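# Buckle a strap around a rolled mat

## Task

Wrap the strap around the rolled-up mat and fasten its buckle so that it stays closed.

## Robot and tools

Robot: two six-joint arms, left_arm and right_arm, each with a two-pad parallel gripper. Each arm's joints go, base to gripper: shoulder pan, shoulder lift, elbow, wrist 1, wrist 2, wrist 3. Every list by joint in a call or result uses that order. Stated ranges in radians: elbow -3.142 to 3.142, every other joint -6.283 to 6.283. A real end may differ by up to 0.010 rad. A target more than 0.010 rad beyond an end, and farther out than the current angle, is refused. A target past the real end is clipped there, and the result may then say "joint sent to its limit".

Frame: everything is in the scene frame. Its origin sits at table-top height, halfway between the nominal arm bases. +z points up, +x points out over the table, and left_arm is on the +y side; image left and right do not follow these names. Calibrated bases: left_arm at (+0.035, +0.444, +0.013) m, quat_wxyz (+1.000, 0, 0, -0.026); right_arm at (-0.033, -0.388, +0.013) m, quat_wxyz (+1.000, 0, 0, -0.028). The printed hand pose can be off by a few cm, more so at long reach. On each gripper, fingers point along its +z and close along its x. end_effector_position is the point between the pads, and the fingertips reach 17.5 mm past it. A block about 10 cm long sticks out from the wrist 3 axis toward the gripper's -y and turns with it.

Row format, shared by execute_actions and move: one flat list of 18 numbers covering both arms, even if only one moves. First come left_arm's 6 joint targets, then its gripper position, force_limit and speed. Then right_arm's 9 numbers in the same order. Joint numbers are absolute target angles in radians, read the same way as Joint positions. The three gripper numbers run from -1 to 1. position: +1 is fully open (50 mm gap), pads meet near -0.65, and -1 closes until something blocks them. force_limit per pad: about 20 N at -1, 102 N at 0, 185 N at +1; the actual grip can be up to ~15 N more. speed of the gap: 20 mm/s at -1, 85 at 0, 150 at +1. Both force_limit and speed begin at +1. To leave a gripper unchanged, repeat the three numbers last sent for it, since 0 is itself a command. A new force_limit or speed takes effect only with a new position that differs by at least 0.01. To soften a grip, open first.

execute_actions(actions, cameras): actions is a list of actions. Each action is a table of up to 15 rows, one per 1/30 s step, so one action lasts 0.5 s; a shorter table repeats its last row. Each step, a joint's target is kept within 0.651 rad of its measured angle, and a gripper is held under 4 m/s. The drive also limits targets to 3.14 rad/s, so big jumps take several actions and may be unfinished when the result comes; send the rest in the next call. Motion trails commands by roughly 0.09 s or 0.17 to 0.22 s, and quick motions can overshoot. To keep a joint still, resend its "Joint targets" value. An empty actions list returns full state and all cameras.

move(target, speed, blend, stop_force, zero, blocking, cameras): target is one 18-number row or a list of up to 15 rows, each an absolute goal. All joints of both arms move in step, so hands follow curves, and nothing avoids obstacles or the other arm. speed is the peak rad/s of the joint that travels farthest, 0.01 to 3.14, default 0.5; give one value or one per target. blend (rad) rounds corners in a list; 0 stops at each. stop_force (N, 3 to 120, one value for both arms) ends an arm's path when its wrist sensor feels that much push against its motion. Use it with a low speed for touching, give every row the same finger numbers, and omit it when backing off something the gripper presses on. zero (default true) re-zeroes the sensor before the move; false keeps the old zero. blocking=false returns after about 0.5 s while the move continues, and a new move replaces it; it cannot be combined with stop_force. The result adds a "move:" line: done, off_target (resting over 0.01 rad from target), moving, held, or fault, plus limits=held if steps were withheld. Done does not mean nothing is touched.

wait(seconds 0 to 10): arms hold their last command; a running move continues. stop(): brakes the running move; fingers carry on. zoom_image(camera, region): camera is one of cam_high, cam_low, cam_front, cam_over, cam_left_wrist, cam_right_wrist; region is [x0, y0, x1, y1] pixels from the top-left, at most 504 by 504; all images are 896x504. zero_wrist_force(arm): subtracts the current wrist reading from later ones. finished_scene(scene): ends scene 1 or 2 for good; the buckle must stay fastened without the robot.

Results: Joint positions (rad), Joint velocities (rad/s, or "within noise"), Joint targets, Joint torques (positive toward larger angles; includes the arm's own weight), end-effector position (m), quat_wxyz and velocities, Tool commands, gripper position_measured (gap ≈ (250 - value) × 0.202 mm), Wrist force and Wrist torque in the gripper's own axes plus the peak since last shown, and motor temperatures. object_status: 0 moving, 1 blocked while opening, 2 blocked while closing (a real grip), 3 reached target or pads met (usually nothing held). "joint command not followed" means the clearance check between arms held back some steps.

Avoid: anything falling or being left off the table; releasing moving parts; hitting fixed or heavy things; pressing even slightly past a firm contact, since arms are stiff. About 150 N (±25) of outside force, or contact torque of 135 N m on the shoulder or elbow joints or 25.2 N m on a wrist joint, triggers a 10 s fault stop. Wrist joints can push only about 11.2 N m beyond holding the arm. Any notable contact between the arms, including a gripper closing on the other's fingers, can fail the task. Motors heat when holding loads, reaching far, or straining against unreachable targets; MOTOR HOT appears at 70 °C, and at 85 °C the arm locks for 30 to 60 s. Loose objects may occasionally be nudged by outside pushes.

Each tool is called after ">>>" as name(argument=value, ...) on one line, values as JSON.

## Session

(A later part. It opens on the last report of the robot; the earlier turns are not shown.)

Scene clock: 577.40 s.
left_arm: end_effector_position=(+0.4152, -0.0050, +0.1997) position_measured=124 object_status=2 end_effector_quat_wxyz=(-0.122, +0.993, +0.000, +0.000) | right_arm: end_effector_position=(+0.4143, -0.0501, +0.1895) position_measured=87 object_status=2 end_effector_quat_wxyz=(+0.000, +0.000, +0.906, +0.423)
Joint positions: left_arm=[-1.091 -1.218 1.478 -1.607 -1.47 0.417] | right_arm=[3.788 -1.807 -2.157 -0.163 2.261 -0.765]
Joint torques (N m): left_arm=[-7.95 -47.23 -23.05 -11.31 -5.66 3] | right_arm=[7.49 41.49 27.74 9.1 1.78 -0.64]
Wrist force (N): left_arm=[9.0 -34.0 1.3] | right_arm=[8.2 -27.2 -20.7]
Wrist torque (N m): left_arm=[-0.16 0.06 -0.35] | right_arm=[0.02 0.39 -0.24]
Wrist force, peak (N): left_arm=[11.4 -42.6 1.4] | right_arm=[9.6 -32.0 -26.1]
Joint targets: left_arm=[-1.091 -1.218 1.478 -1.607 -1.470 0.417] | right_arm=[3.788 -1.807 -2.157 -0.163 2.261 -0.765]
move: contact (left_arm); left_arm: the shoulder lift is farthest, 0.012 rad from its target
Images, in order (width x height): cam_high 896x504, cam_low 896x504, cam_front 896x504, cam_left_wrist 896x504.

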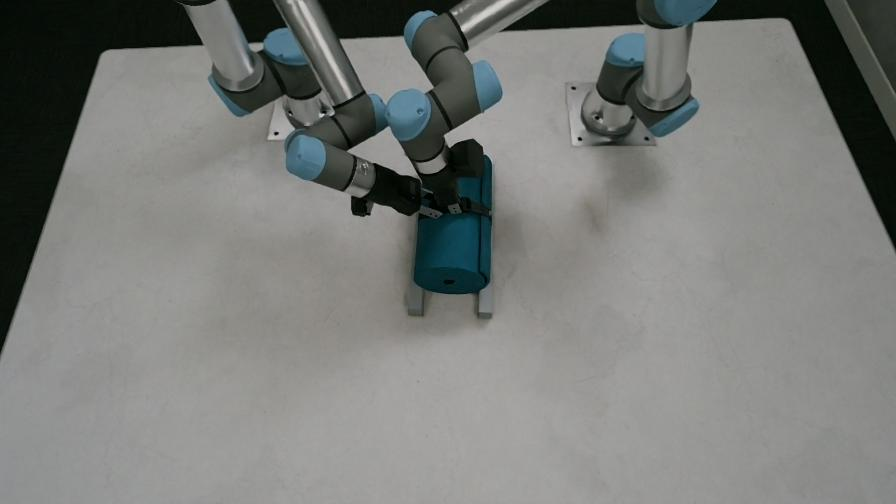

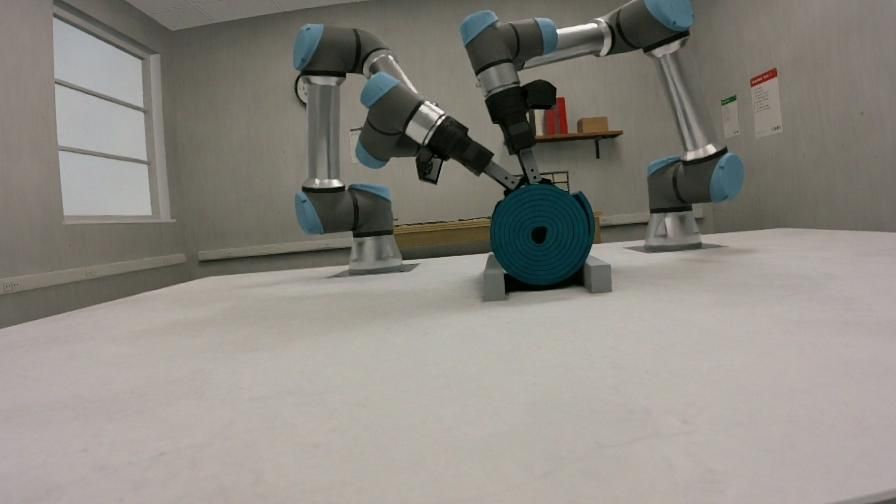

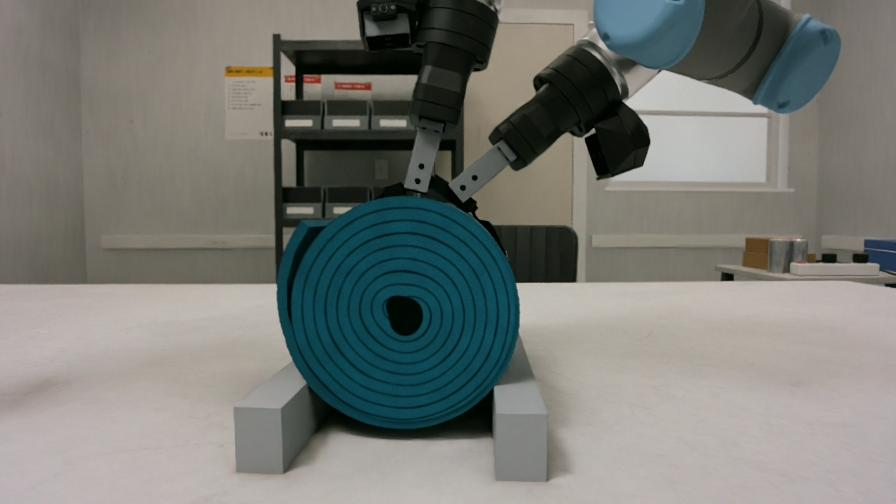

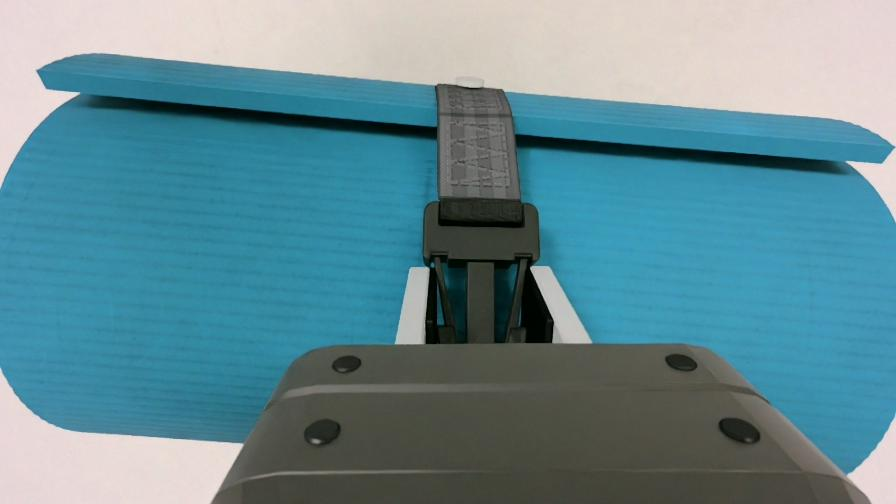

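>>> move(target=[[-1.0785,-1.255,1.5165,-1.6104,-1.4674,0.4288,-1,-0.8,-1,3.788,-1.807,-2.157,-0.163,2.261,-0.765,-1,-0.7,-1],[-1.0706,-1.2751,1.5486,-1.6232,-1.4657,0.4366,-1,-0.8,-1,3.788,-1.807,-2.157,-0.163,2.261,-0.765,-1,-0.7,-1]], speed=0.06, cameras=["cam_front","cam_right_wrist"])

>>> zoom_image(camera="cam_front", region=[350, 150, 490, 220])

>>> move(target=[-1.0706,-1.2751,1.5486,-1.6232,-1.4657,0.4366,-1,-0.8,-1,3.788,-1.807,-2.157,-0.163,2.261,-0.765,1,-0.7,-0.5], cameras=["cam_front","cam_right_wrist","cam_left_wrist","cam_low"])

>>> zoom_image(camera="cam_front", region=[350, 150, 490, 220])

Scene clock: 590.50 s.
left_arm: end_effector_position=(+0.4149, +0.0246, +0.2026) position_measured=124 object_status=2 end_effector_quat_wxyz=(-0.122, +0.993, +0.000, +0.000) | right_arm: end_effector_position=(+0.4143, -0.0501, +0.1896) position_measured=87 object_status=2 end_effector_quat_wxyz=(+0.000, +0.000, +0.906, +0.423)
Joint positions: left_arm=[-1.07 -1.275 1.549 -1.623 -1.466 0.437] | right_arm=[3.788 -1.807 -2.157 -0.163 2.261 -0.765]
Joint torques (N m): left_arm=[-0.75 -33.43 -31.03 -2.26 1.65 0.87] | right_arm=[-6.48 19.79 8.07 2.3 1.82 -0.6]
Motor temperatures (°C): left_arm=[28 34 33 34 37 34] | right_arm=[39 36 26 30 46 40]
Wrist force (N): left_arm=[0.2 0.3 -0.2] | right_arm=[-1.7 0.7 -0.4]
Wrist torque (N m): left_arm=[0.06 -0.04 -0.01] | right_arm=[0.17 0.43 -0.33]
Wrist force, peak (N): left_arm=[9.2 -34.3 1.3] | right_arm=[8.1 -27.2 -20.8]
Joint targets: left_arm=[-1.071 -1.275 1.549 -1.623 -1.466 0.437] | right_arm=[3.788 -1.807 -2.157 -0.163 2.261 -0.765]
move: done
Images, in order (width x height): cam_front 896x504, cam_right_wrist 896x504.

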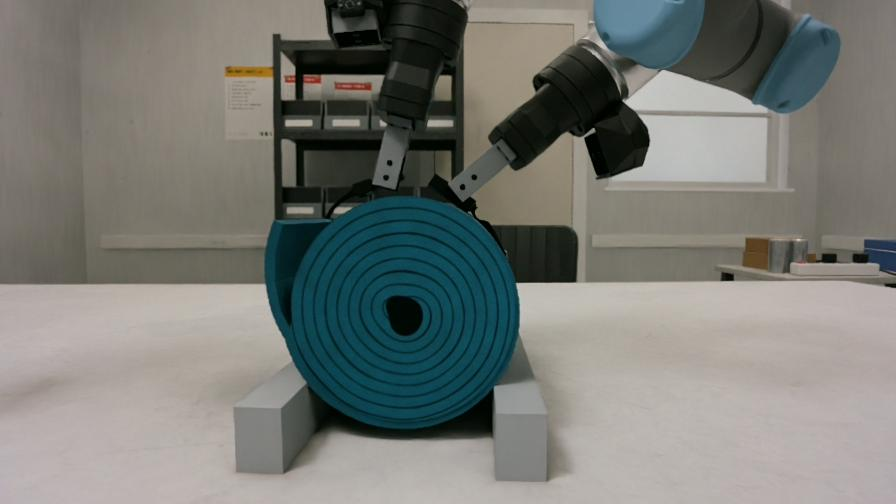

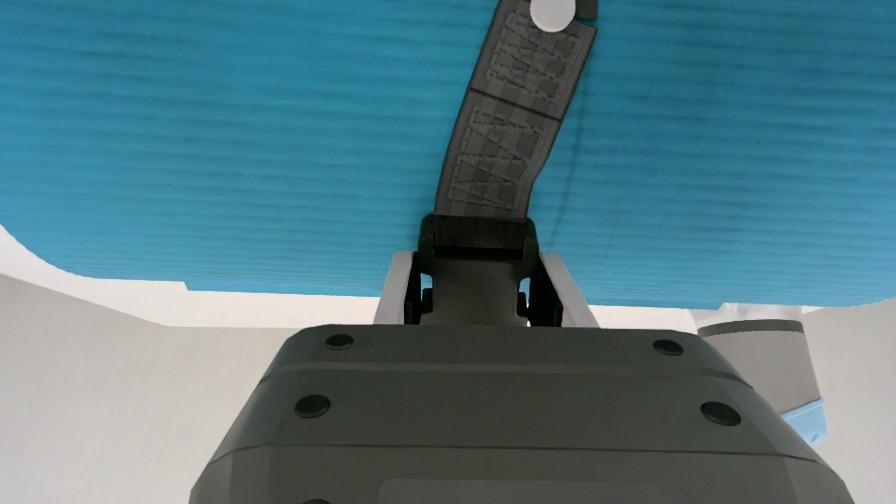

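Scaled by 3.600.

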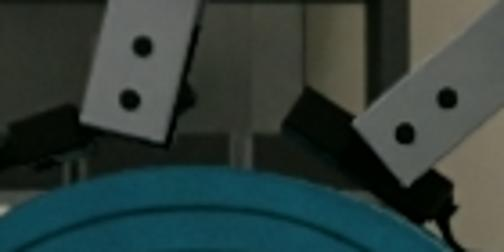

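Scene clock: 591.07 s.
left_arm: end_effector_position=(+0.4149, +0.0245, +0.2026) position_measured=124 object_status=2 end_effector_quat_wxyz=(-0.122, +0.993, +0.000, +0.000) | right_arm: end_effector_position=(+0.4143, -0.0501, +0.1896) position_measured=3 object_status=3 end_effector_quat_wxyz=(+0.000, +0.000, +0.906, +0.423)
Joint positions: left_arm=[-1.071 -1.275 1.549 -1.623 -1.466 0.437] | right_arm=[3.788 -1.807 -2.157 -0.163 2.261 -0.765]
Joint torques (N m): left_arm=[-7.07 -32.28 -31.24 0.04 0.39 -2.23] | right_arm=[-6.01 18.56 8.78 2.54 1.67 -0.62]
Wrist force (N): left_arm=[0.2 0.3 -0.1] | right_arm=[-1.6 0.8 0.4]
Wrist torque (N m): left_arm=[0.06 -0.04 -0.02] | right_arm=[0.17 0.40 -0.34]
Wrist force, peak (N): left_arm=[0.5 0.3 -0.3] | right_arm=[-1.8 0.8 0.5]
Joint targets: left_arm=[-1.071 -1.275 1.549 -1.623 -1.466 0.437] | right_arm=[3.788 -1.807 -2.157 -0.163 2.261 -0.765]
move: done
Images, in order (width x height): cam_low 896x504, cam_front 896x504, cam_left_wrist 896x504, cam_right_wrist 896x504.

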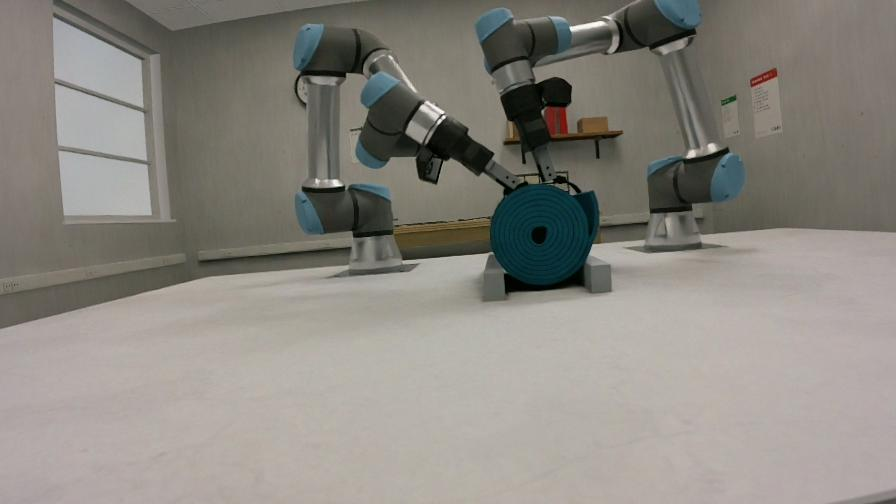

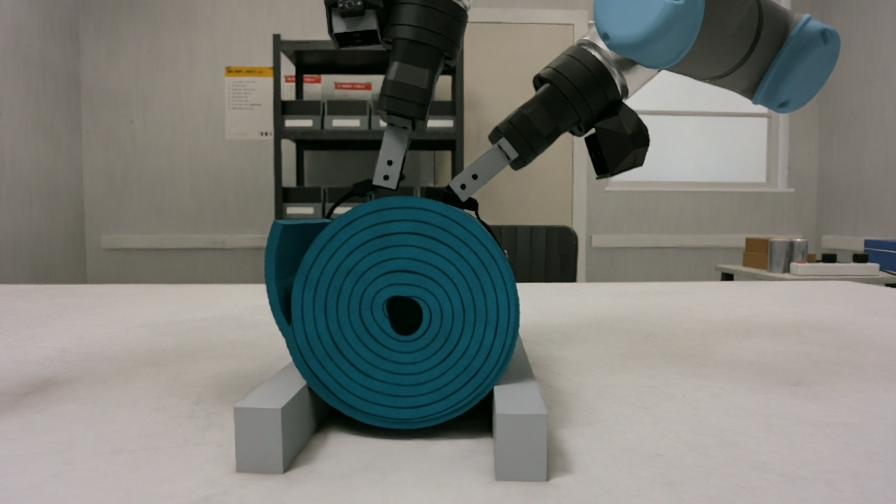

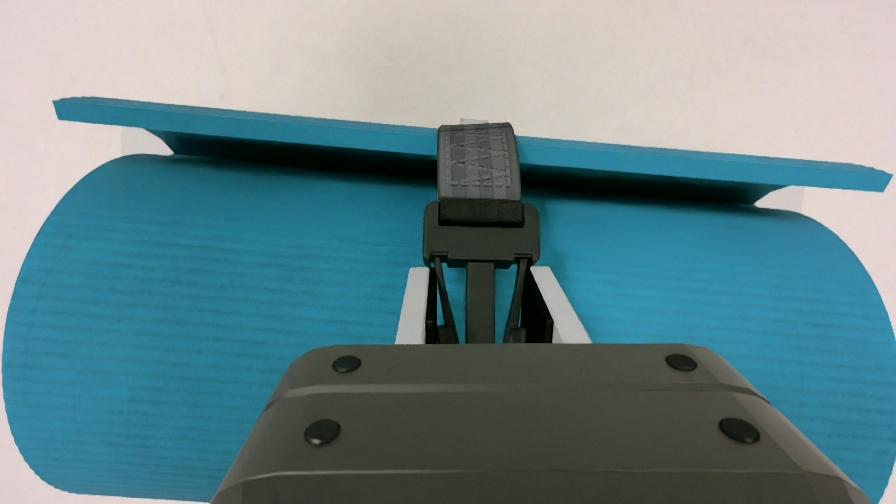

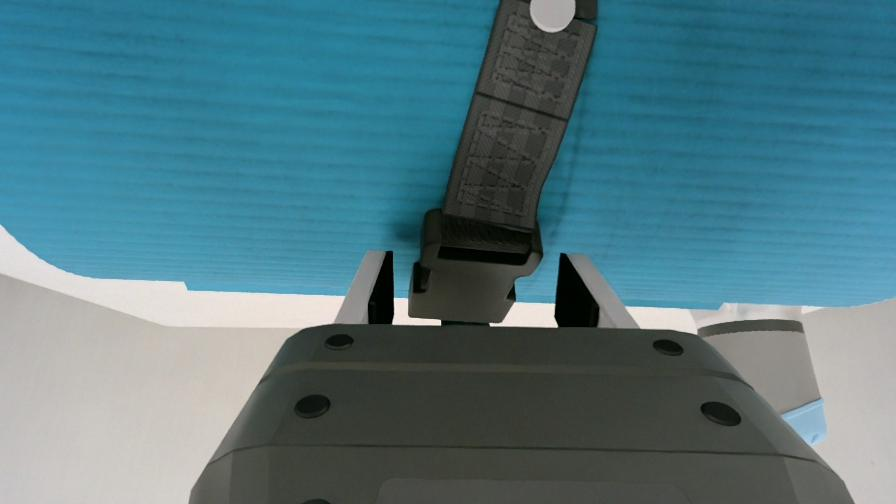

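Scaled by 3.600.

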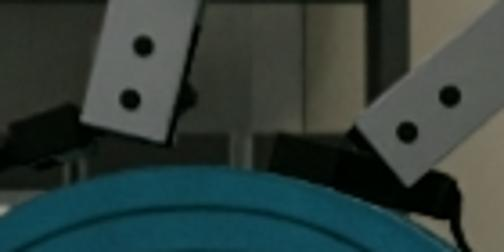

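>>> move(target=[[-1.0706,-1.2751,1.5486,-1.6232,-1.4657,0.4366,0.6,-0.8,-0.7,3.788,-1.807,-2.157,-0.163,2.261,-0.765,1,-0.7,-0.5],[-0.9441,-1.4942,1.8892,-2.1572,-1.6934,0.5629,0.6,-0.8,-0.7,3.7734,-1.7862,-2.1576,-0.1932,2.2686,-0.7805,1,-0.7,-0.5],[-0.7828,-1.5745,2.2499,-2.8028,-2.0171,0.6064,0.6,-0.8,-0.7,3.7734,-1.7862,-2.1576,-0.1932,2.2686,-0.7805,1,-0.7,-0.5]], speed=0.3, cameras=["cam_front","cam_left_wrist","cam_right_wrist","cam_over"])

>>> zoom_image(camera="cam_front", region=[280, 140, 490, 250])

>>> zoom_image(camera="cam_over", region=[240, 60, 520, 280])

Scene clock: 627.13 s.
left_arm: end_effector_position=(+0.3954, +0.0782, +0.2093) position_measured=63 object_status=3 end_effector_quat_wxyz=(+0.342, +0.940, +0.000, +0.000) | right_arm: end_effector_position=(+0.4144, -0.0579, +0.1961) position_measured=3 object_status=3 end_effector_quat_wxyz=(+0.000, +0.000, +0.906, +0.423)
Joint positions: left_arm=[-0.783 -1.575 2.25 -2.803 -2.017 0.607] | right_arm=[3.773 -1.786 -2.158 -0.193 2.269 -0.78]
Joint torques (N m): left_arm=[-7.33 -14.75 -23.44 -2.82 0.29 -1.58] | right_arm=[5.04 17.41 10.64 4.9 -1.07 1.02]
Wrist force (N): left_arm=[-0.3 -1.8 0.9] | right_arm=[-1.5 0.8 0.2]
Wrist torque (N m): left_arm=[-0.25 0.11 -0.21] | right_arm=[0.18 0.38 -0.26]
Wrist force, peak (N): left_arm=[-0.4 -2.7 0.5] | right_arm=[-1.9 1.0 0.3]
Joint targets: left_arm=[-0.783 -1.574 2.250 -2.803 -2.017 0.606] | right_arm=[3.773 -1.786 -2.158 -0.193 2.269 -0.780]
move: done
Images, in order (width x height): cam_front 896x504, cam_over 896x504, cam_left_wrist 896x504, cam_right_wrist 896x504.

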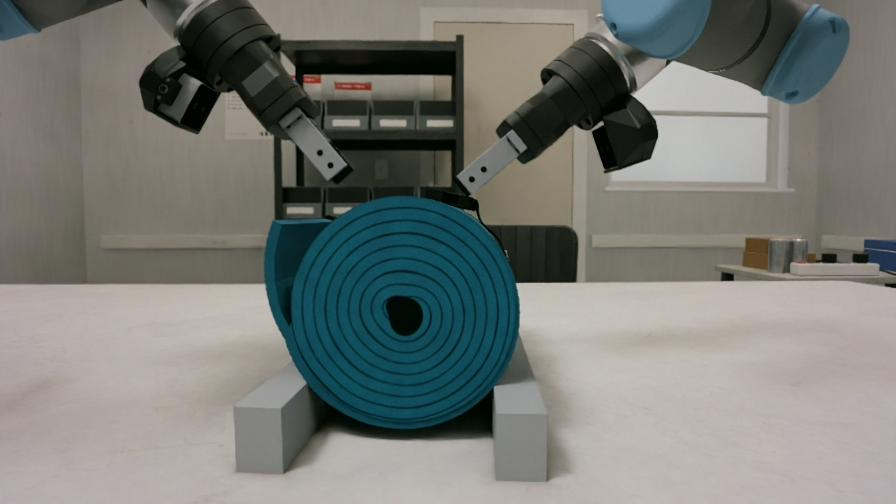

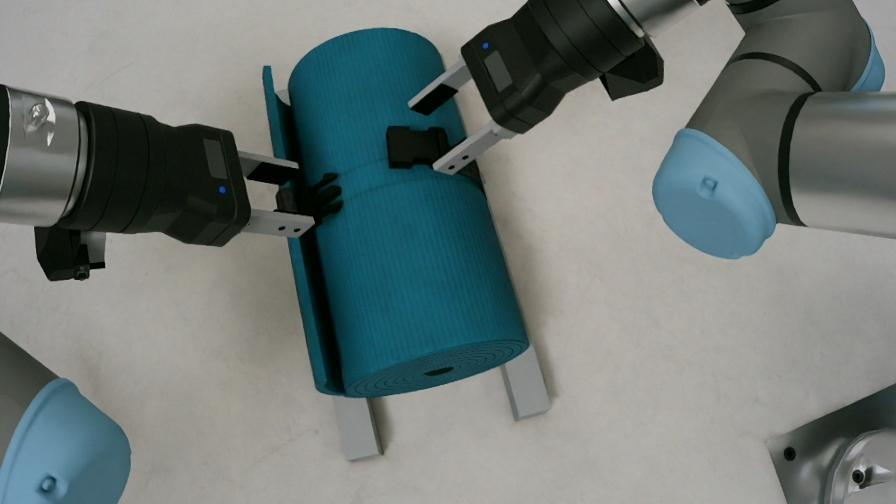

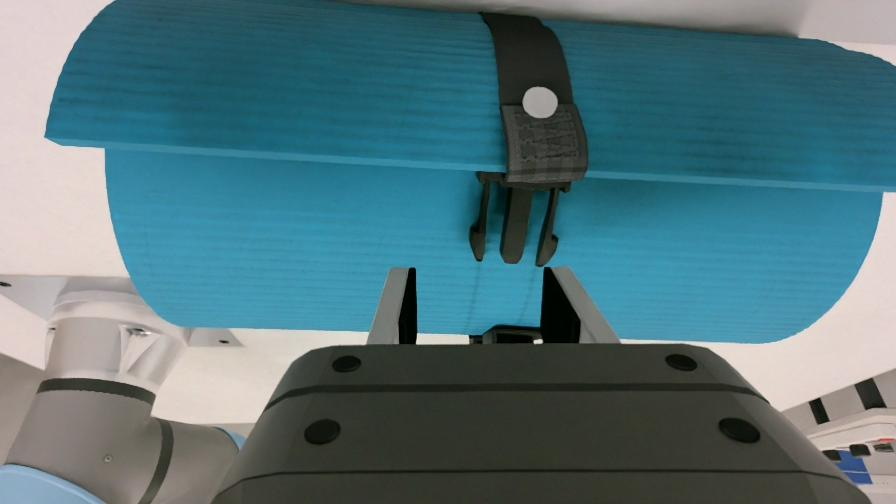

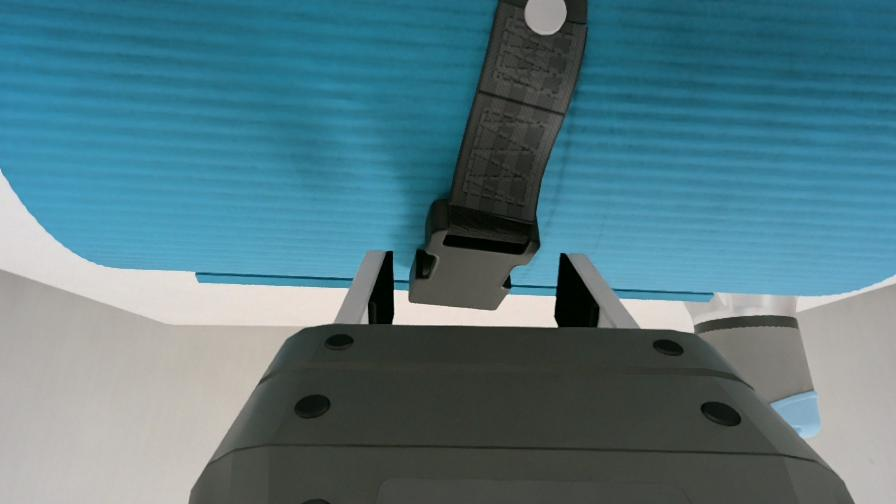

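Scaled by 2.400.

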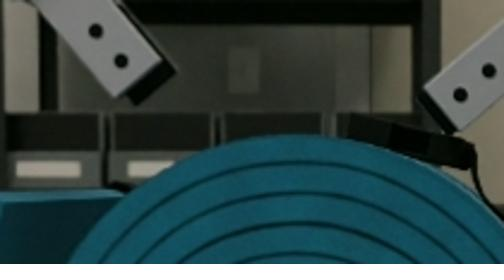

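Scaled by 1.800.

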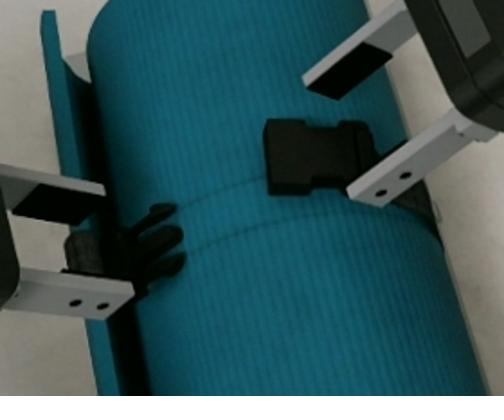

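>>> move(target=[[-0.698,-1.515,1.741,-1.846,-2.005,1.454,1,-0.8,0,3.8427,-1.7774,-2.0992,-0.214,2.2294,-0.707,1,-0.7,-0.5],[-0.698,-1.515,1.741,-1.846,-2.005,1.454,1,-0.8,0,3.91,-1.8748,-2.0799,-0.0962,2.1895,-0.6406,1,-0.7,-0.5]], speed=[0.4,0.1], cameras=["cam_front","cam_right_wrist","cam_over","cam_left_wrist"])

>>> zoom_image(camera="cam_front", region=[280, 140, 490, 250])

>>> zoom_image(camera="cam_over", region=[240, 60, 520, 280])

Scene clock: 659.50 s.
left_arm: end_effector_position=(+0.4302, +0.1090, +0.2818) position_measured=3 object_status=3 end_effector_quat_wxyz=(+0.206, +0.926, -0.309, -0.069) | right_arm: end_effector_position=(+0.4138, +0.0204, +0.1904) position_measured=3 object_status=3 end_effector_quat_wxyz=(+0.000, +0.000, +0.906, +0.423)
Joint positions: left_arm=[-0.698 -1.515 1.741 -1.846 -2.005 1.454] | right_arm=[3.91 -1.875 -2.08 -0.096 2.189 -0.641]
Joint torques (N m): left_arm=[-8.05 -38.98 -30.79 -0.81 -2.5 2.5] | right_arm=[-6.31 38.89 16.03 2.15 3.1 -0.92]
Wrist force (N): left_arm=[0.0 -1.3 0.3] | right_arm=[-1.9 0.5 0.1]
Wrist torque (N m): left_arm=[-0.19 0.03 -0.04] | right_arm=[0.09 0.43 -0.34]
Wrist force, peak (N): left_arm=[-0.9 -2.6 1.0] | right_arm=[-1.7 1.3 0.6]
Joint targets: left_arm=[-0.698 -1.515 1.741 -1.846 -2.005 1.454] | right_arm=[3.910 -1.875 -2.080 -0.096 2.189 -0.641]
move: done
Images, in order (width x height): cam_front 896x504, cam_over 896x504, cam_left_wrist 896x504, cam_right_wrist 896x504.

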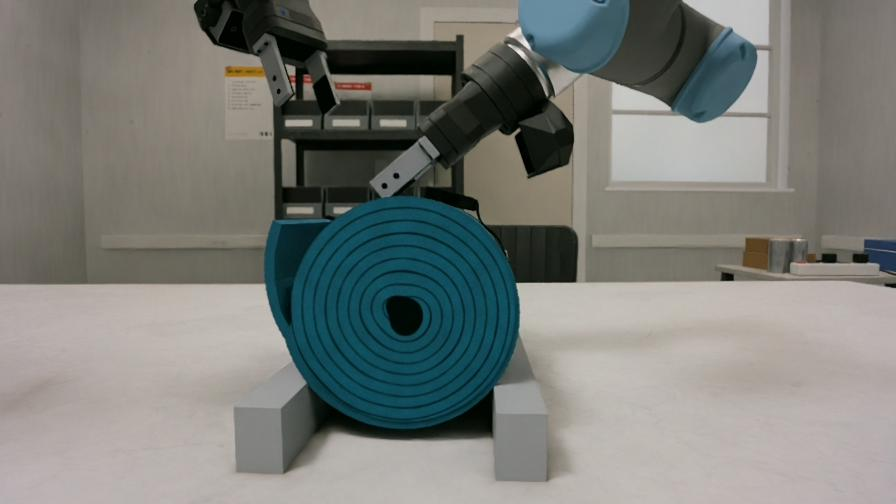

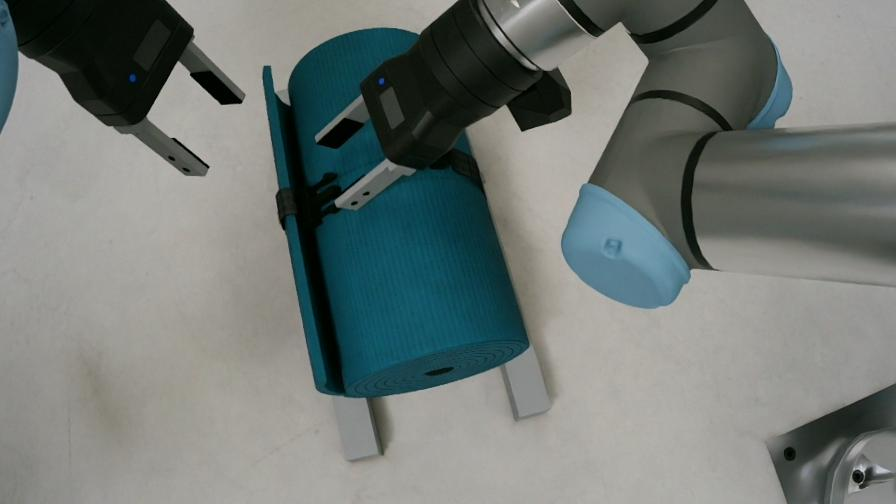

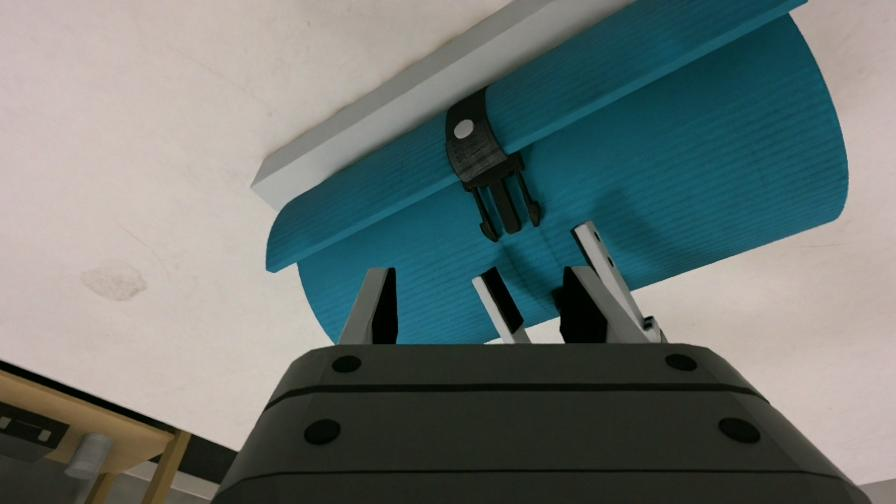

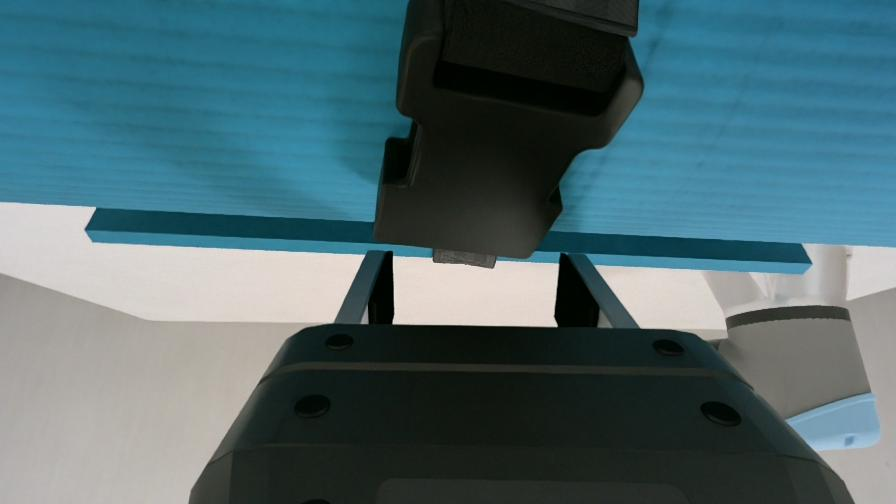

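Scaled by 2.400.

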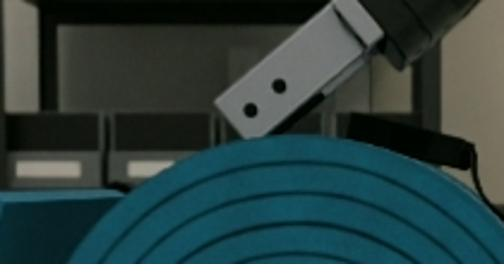

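Scaled by 1.800.

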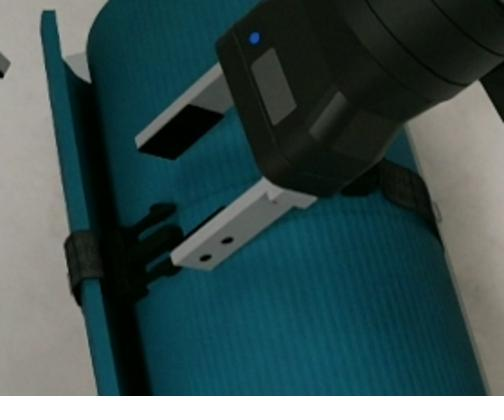

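>>> move(target=[-0.698,-1.515,1.741,-1.846,-2.005,1.454,1,-0.8,0,3.9541,-1.9292,-2.0775,-0.0201,2.1616,-0.5978,1,-0.7,-0.5], speed=0.025, stop_force=6, cameras=["cam_front","cam_right_wrist","cam_over","cam_left_wrist"])

>>> zoom_image(camera="cam_left_wrist", region=[400, 100, 660, 340])

>>> zoom_image(camera="cam_front", region=[280, 140, 490, 250])

Scene clock: 675.30 s.
left_arm: end_effector_position=(+0.4302, +0.1090, +0.2818) position_measured=3 object_status=3 end_effector_quat_wxyz=(+0.206, +0.926, -0.309, -0.069) | right_arm: end_effector_position=(+0.4080, +0.0434, +0.1712) position_measured=3 object_status=3 end_effector_quat_wxyz=(+0.000, +0.000, +0.906, +0.423)
Joint positions: left_arm=[-0.698 -1.515 1.741 -1.846 -2.005 1.454] | right_arm=[3.954 -1.929 -2.077 -0.02 2.162 -0.598]
Joint torques (N m): left_arm=[-7.49 -37.96 -31.07 -0.78 -2.42 2.31] | right_arm=[-6.57 42.93 23.59 2.29 3.34 -0.91]
Wrist force (N): left_arm=[0.0 -1.3 0.6] | right_arm=[-1.8 0.6 0.4]
Wrist torque (N m): left_arm=[-0.19 0.02 -0.04] | right_arm=[0.11 0.43 -0.36]
Wrist force, peak (N): left_arm=[-0.1 -1.6 0.6] | right_arm=[-2.2 0.7 -0.2]
Joint targets: left_arm=[-0.698 -1.515 1.741 -1.846 -2.005 1.454] | right_arm=[3.954 -1.929 -2.078 -0.020 2.162 -0.598]
move: done
Images, in order (width x height): cam_front 896x504, cam_over 896x504, cam_left_wrist 896x504, cam_right_wrist 896x504.

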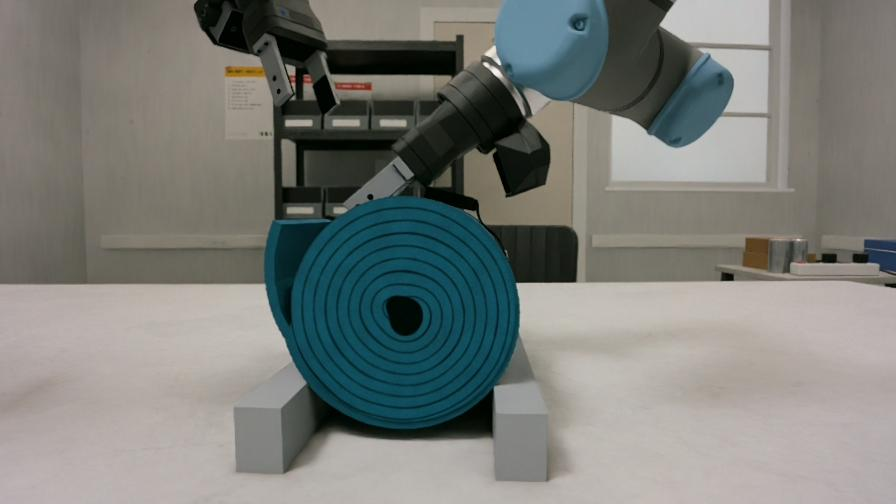

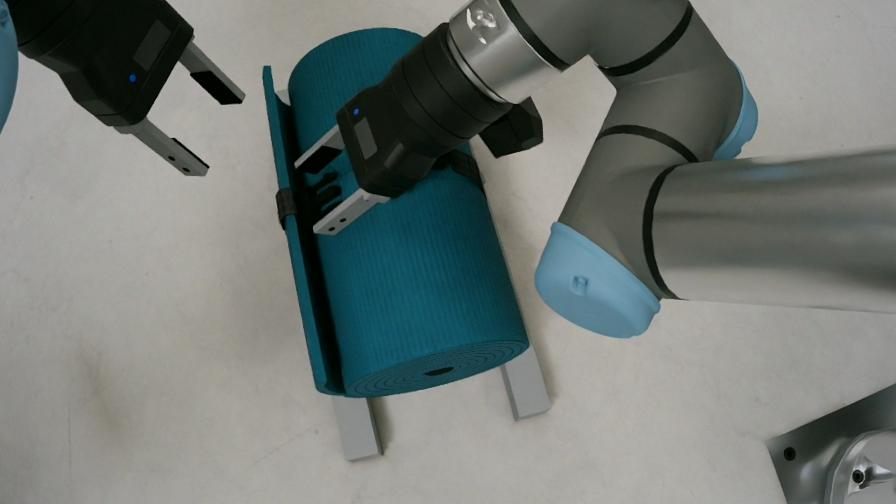

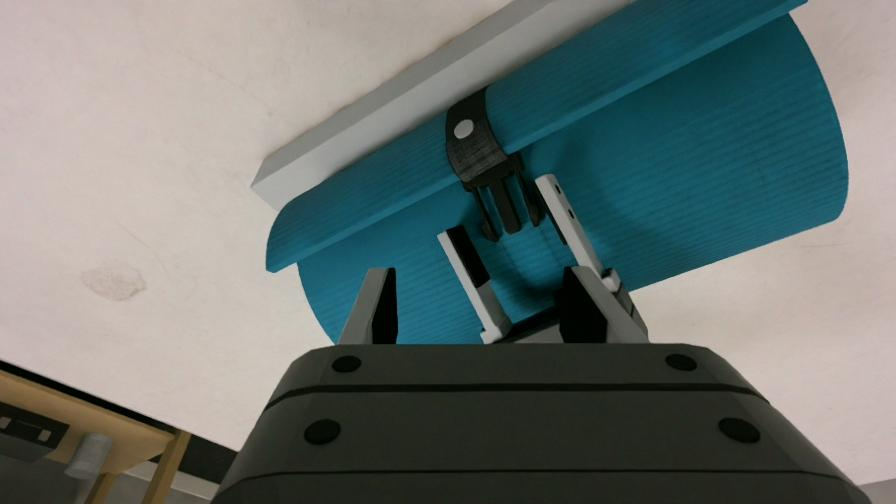

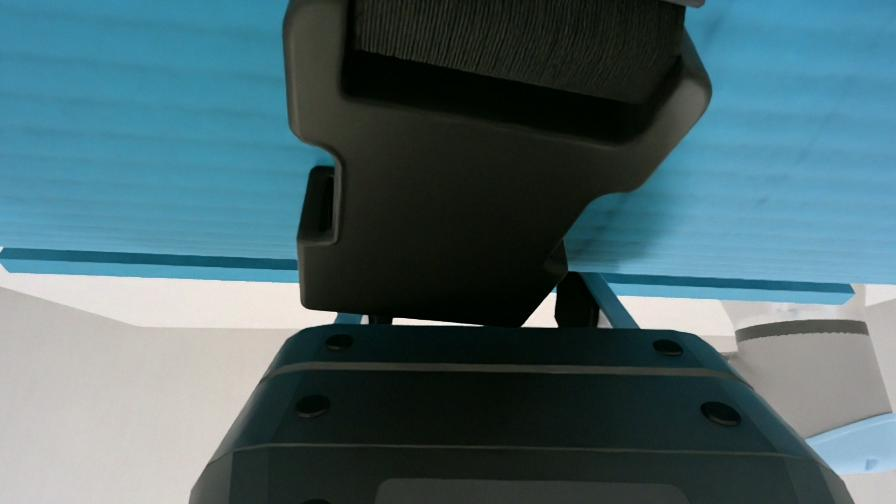

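Scaled by 1.938.

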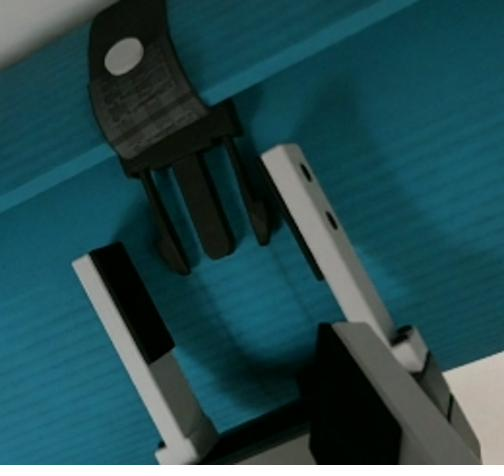

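Scaled by 2.400.

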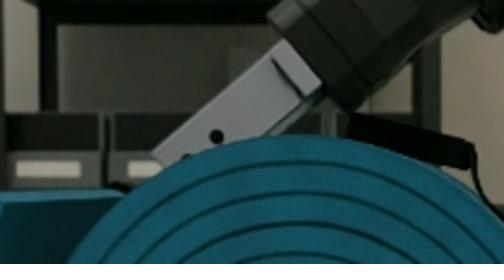

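>>> move(target=[-0.698,-1.515,1.741,-1.846,-2.005,1.454,1,-0.8,0,3.9541,-1.9292,-2.0775,-0.0201,2.1616,-0.5978,-1,-0.8,-1], cameras=["cam_left_wrist"])

>>> zoom_image(camera="cam_left_wrist", region=[400, 100, 660, 340])

Scene clock: 680.00 s.
left_arm: end_effector_position=(+0.4302, +0.1090, +0.2818) position_measured=3 object_status=3 end_effector_quat_wxyz=(+0.206, +0.926, -0.309, -0.069) | right_arm: end_effector_position=(+0.4080, +0.0434, +0.1712) position_measured=132 object_status=2 end_effector_quat_wxyz=(+0.000, +0.000, +0.906, +0.423)
Joint positions: left_arm=[-0.698 -1.515 1.741 -1.846 -2.005 1.454] | right_arm=[3.954 -1.929 -2.077 -0.02 2.162 -0.598]
Joint torques (N m): left_arm=[-6.22 -38.38 -30.84 -0.72 -2.5 2.27] | right_arm=[-6.62 43.22 14.52 2.35 3.39 -0.81]
Wrist force (N): left_arm=[-0.2 -1.3 0.7] | right_arm=[-1.4 0.9 0.4]
Wrist torque (N m): left_arm=[-0.19 0.06 -0.04] | right_arm=[0.12 0.38 -0.36]
Wrist force, peak (N): left_arm=[-0.1 -1.6 0.6] | right_arm=[-1.8 0.6 0.2]
Joint targets: left_arm=[-0.698 -1.515 1.741 -1.846 -2.005 1.454] | right_arm=[3.954 -1.929 -2.078 -0.020 2.162 -0.598]
move: done
Images, in order (width x height): cam_left_wrist 896x504.

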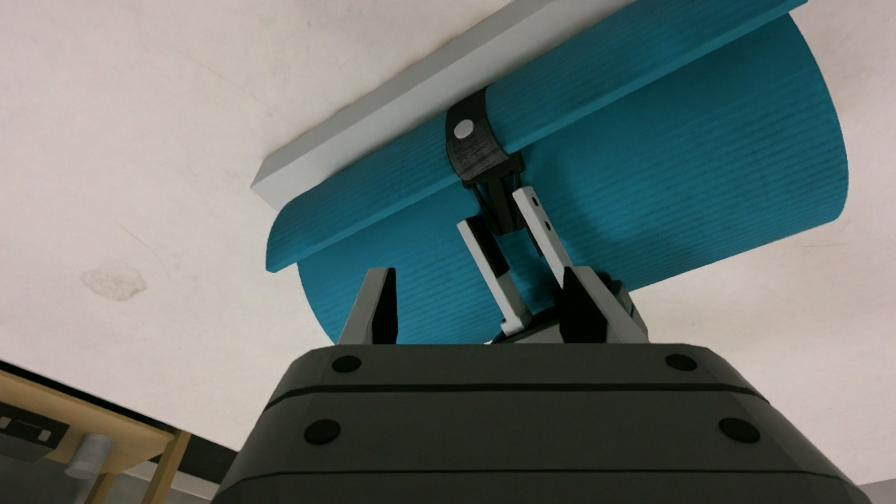

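Scaled by 1.938.

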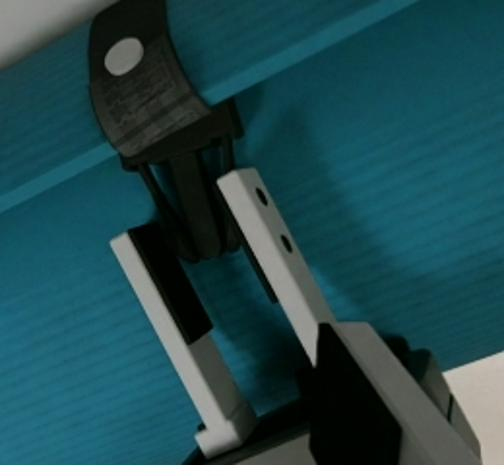

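>>> move(target=[-0.698,-1.515,1.741,-1.846,-2.005,1.454,1,-0.8,0,3.91,-1.8748,-2.0799,-0.0962,2.1895,-0.6406,-1,-0.8,-1], speed=0.04, stop_force=15, cameras=["cam_left_wrist","cam_front","cam_over"])

>>> zoom_image(camera="cam_left_wrist", region=[400, 100, 660, 340])

>>> zoom_image(camera="cam_front", region=[300, 140, 440, 210])

Scene clock: 689.63 s.
left_arm: end_effector_position=(+0.4302, +0.1090, +0.2818) position_measured=3 object_status=3 end_effector_quat_wxyz=(+0.206, +0.926, -0.309, -0.069) | right_arm: end_effector_position=(+0.4137, +0.0203, +0.1905) position_measured=132 object_status=2 end_effector_quat_wxyz=(+0.000, +0.000, +0.906, +0.423)
Joint positions: left_arm=[-0.698 -1.515 1.741 -1.846 -2.005 1.454] | right_arm=[3.91 -1.875 -2.08 -0.096 2.19 -0.641]
Joint torques (N m): left_arm=[-5.94 -37.56 -30.06 -0.5 -2.51 2.35] | right_arm=[5.55 20.82 12.38 4.47 -1.92 1.07]
Wrist force (N): left_arm=[0.0 -1.4 0.5] | right_arm=[-1.9 2.8 -0.2]
Wrist torque (N m): left_arm=[-0.20 0.03 -0.04] | right_arm=[0.13 0.41 -0.29]
Wrist force, peak (N): left_arm=[0.2 -1.6 0.6] | right_arm=[-1.7 4.0 1.4]
Joint targets: left_arm=[-0.698 -1.515 1.741 -1.846 -2.005 1.454] | right_arm=[3.910 -1.875 -2.080 -0.096 2.189 -0.641]
move: done
Images, in order (width x height): cam_front 896x504, cam_over 896x504, cam_left_wrist 896x504.

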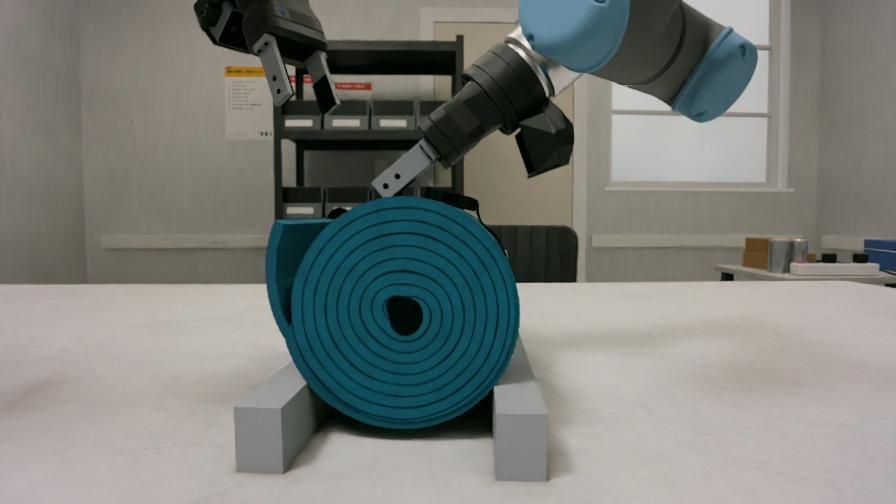

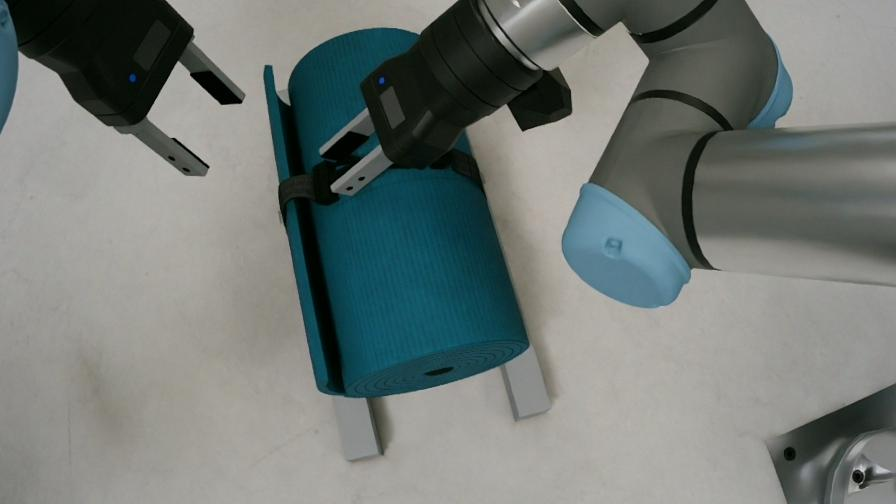

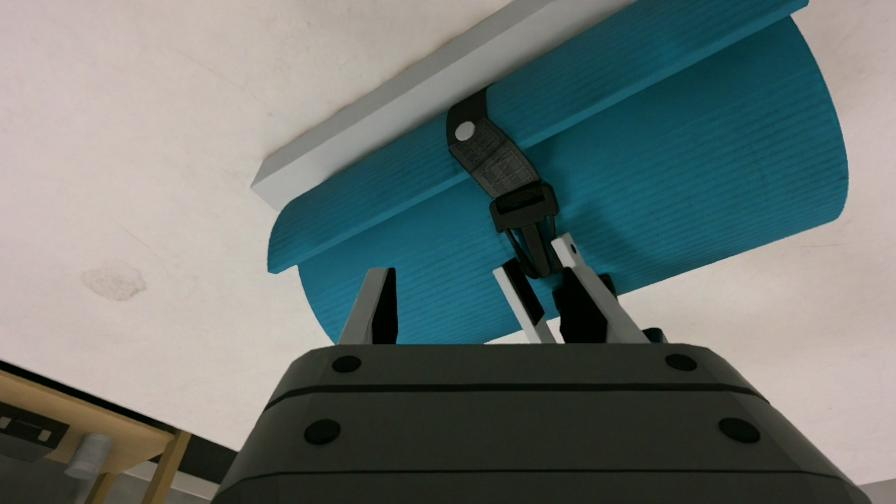

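Scaled by 1.938.

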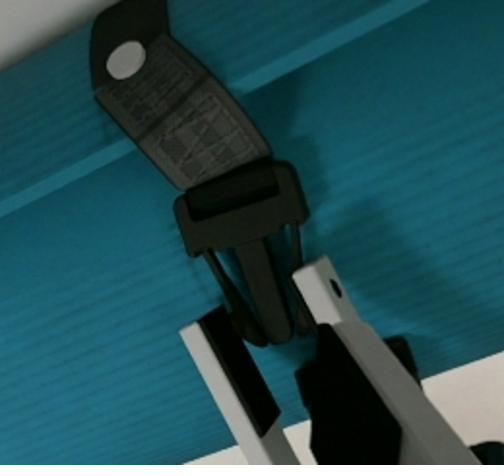

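Scaled by 3.600.

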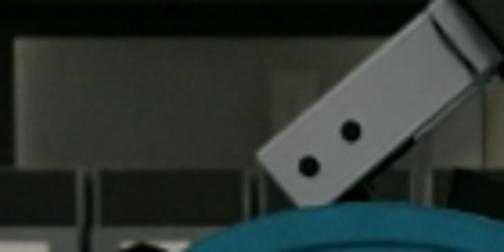

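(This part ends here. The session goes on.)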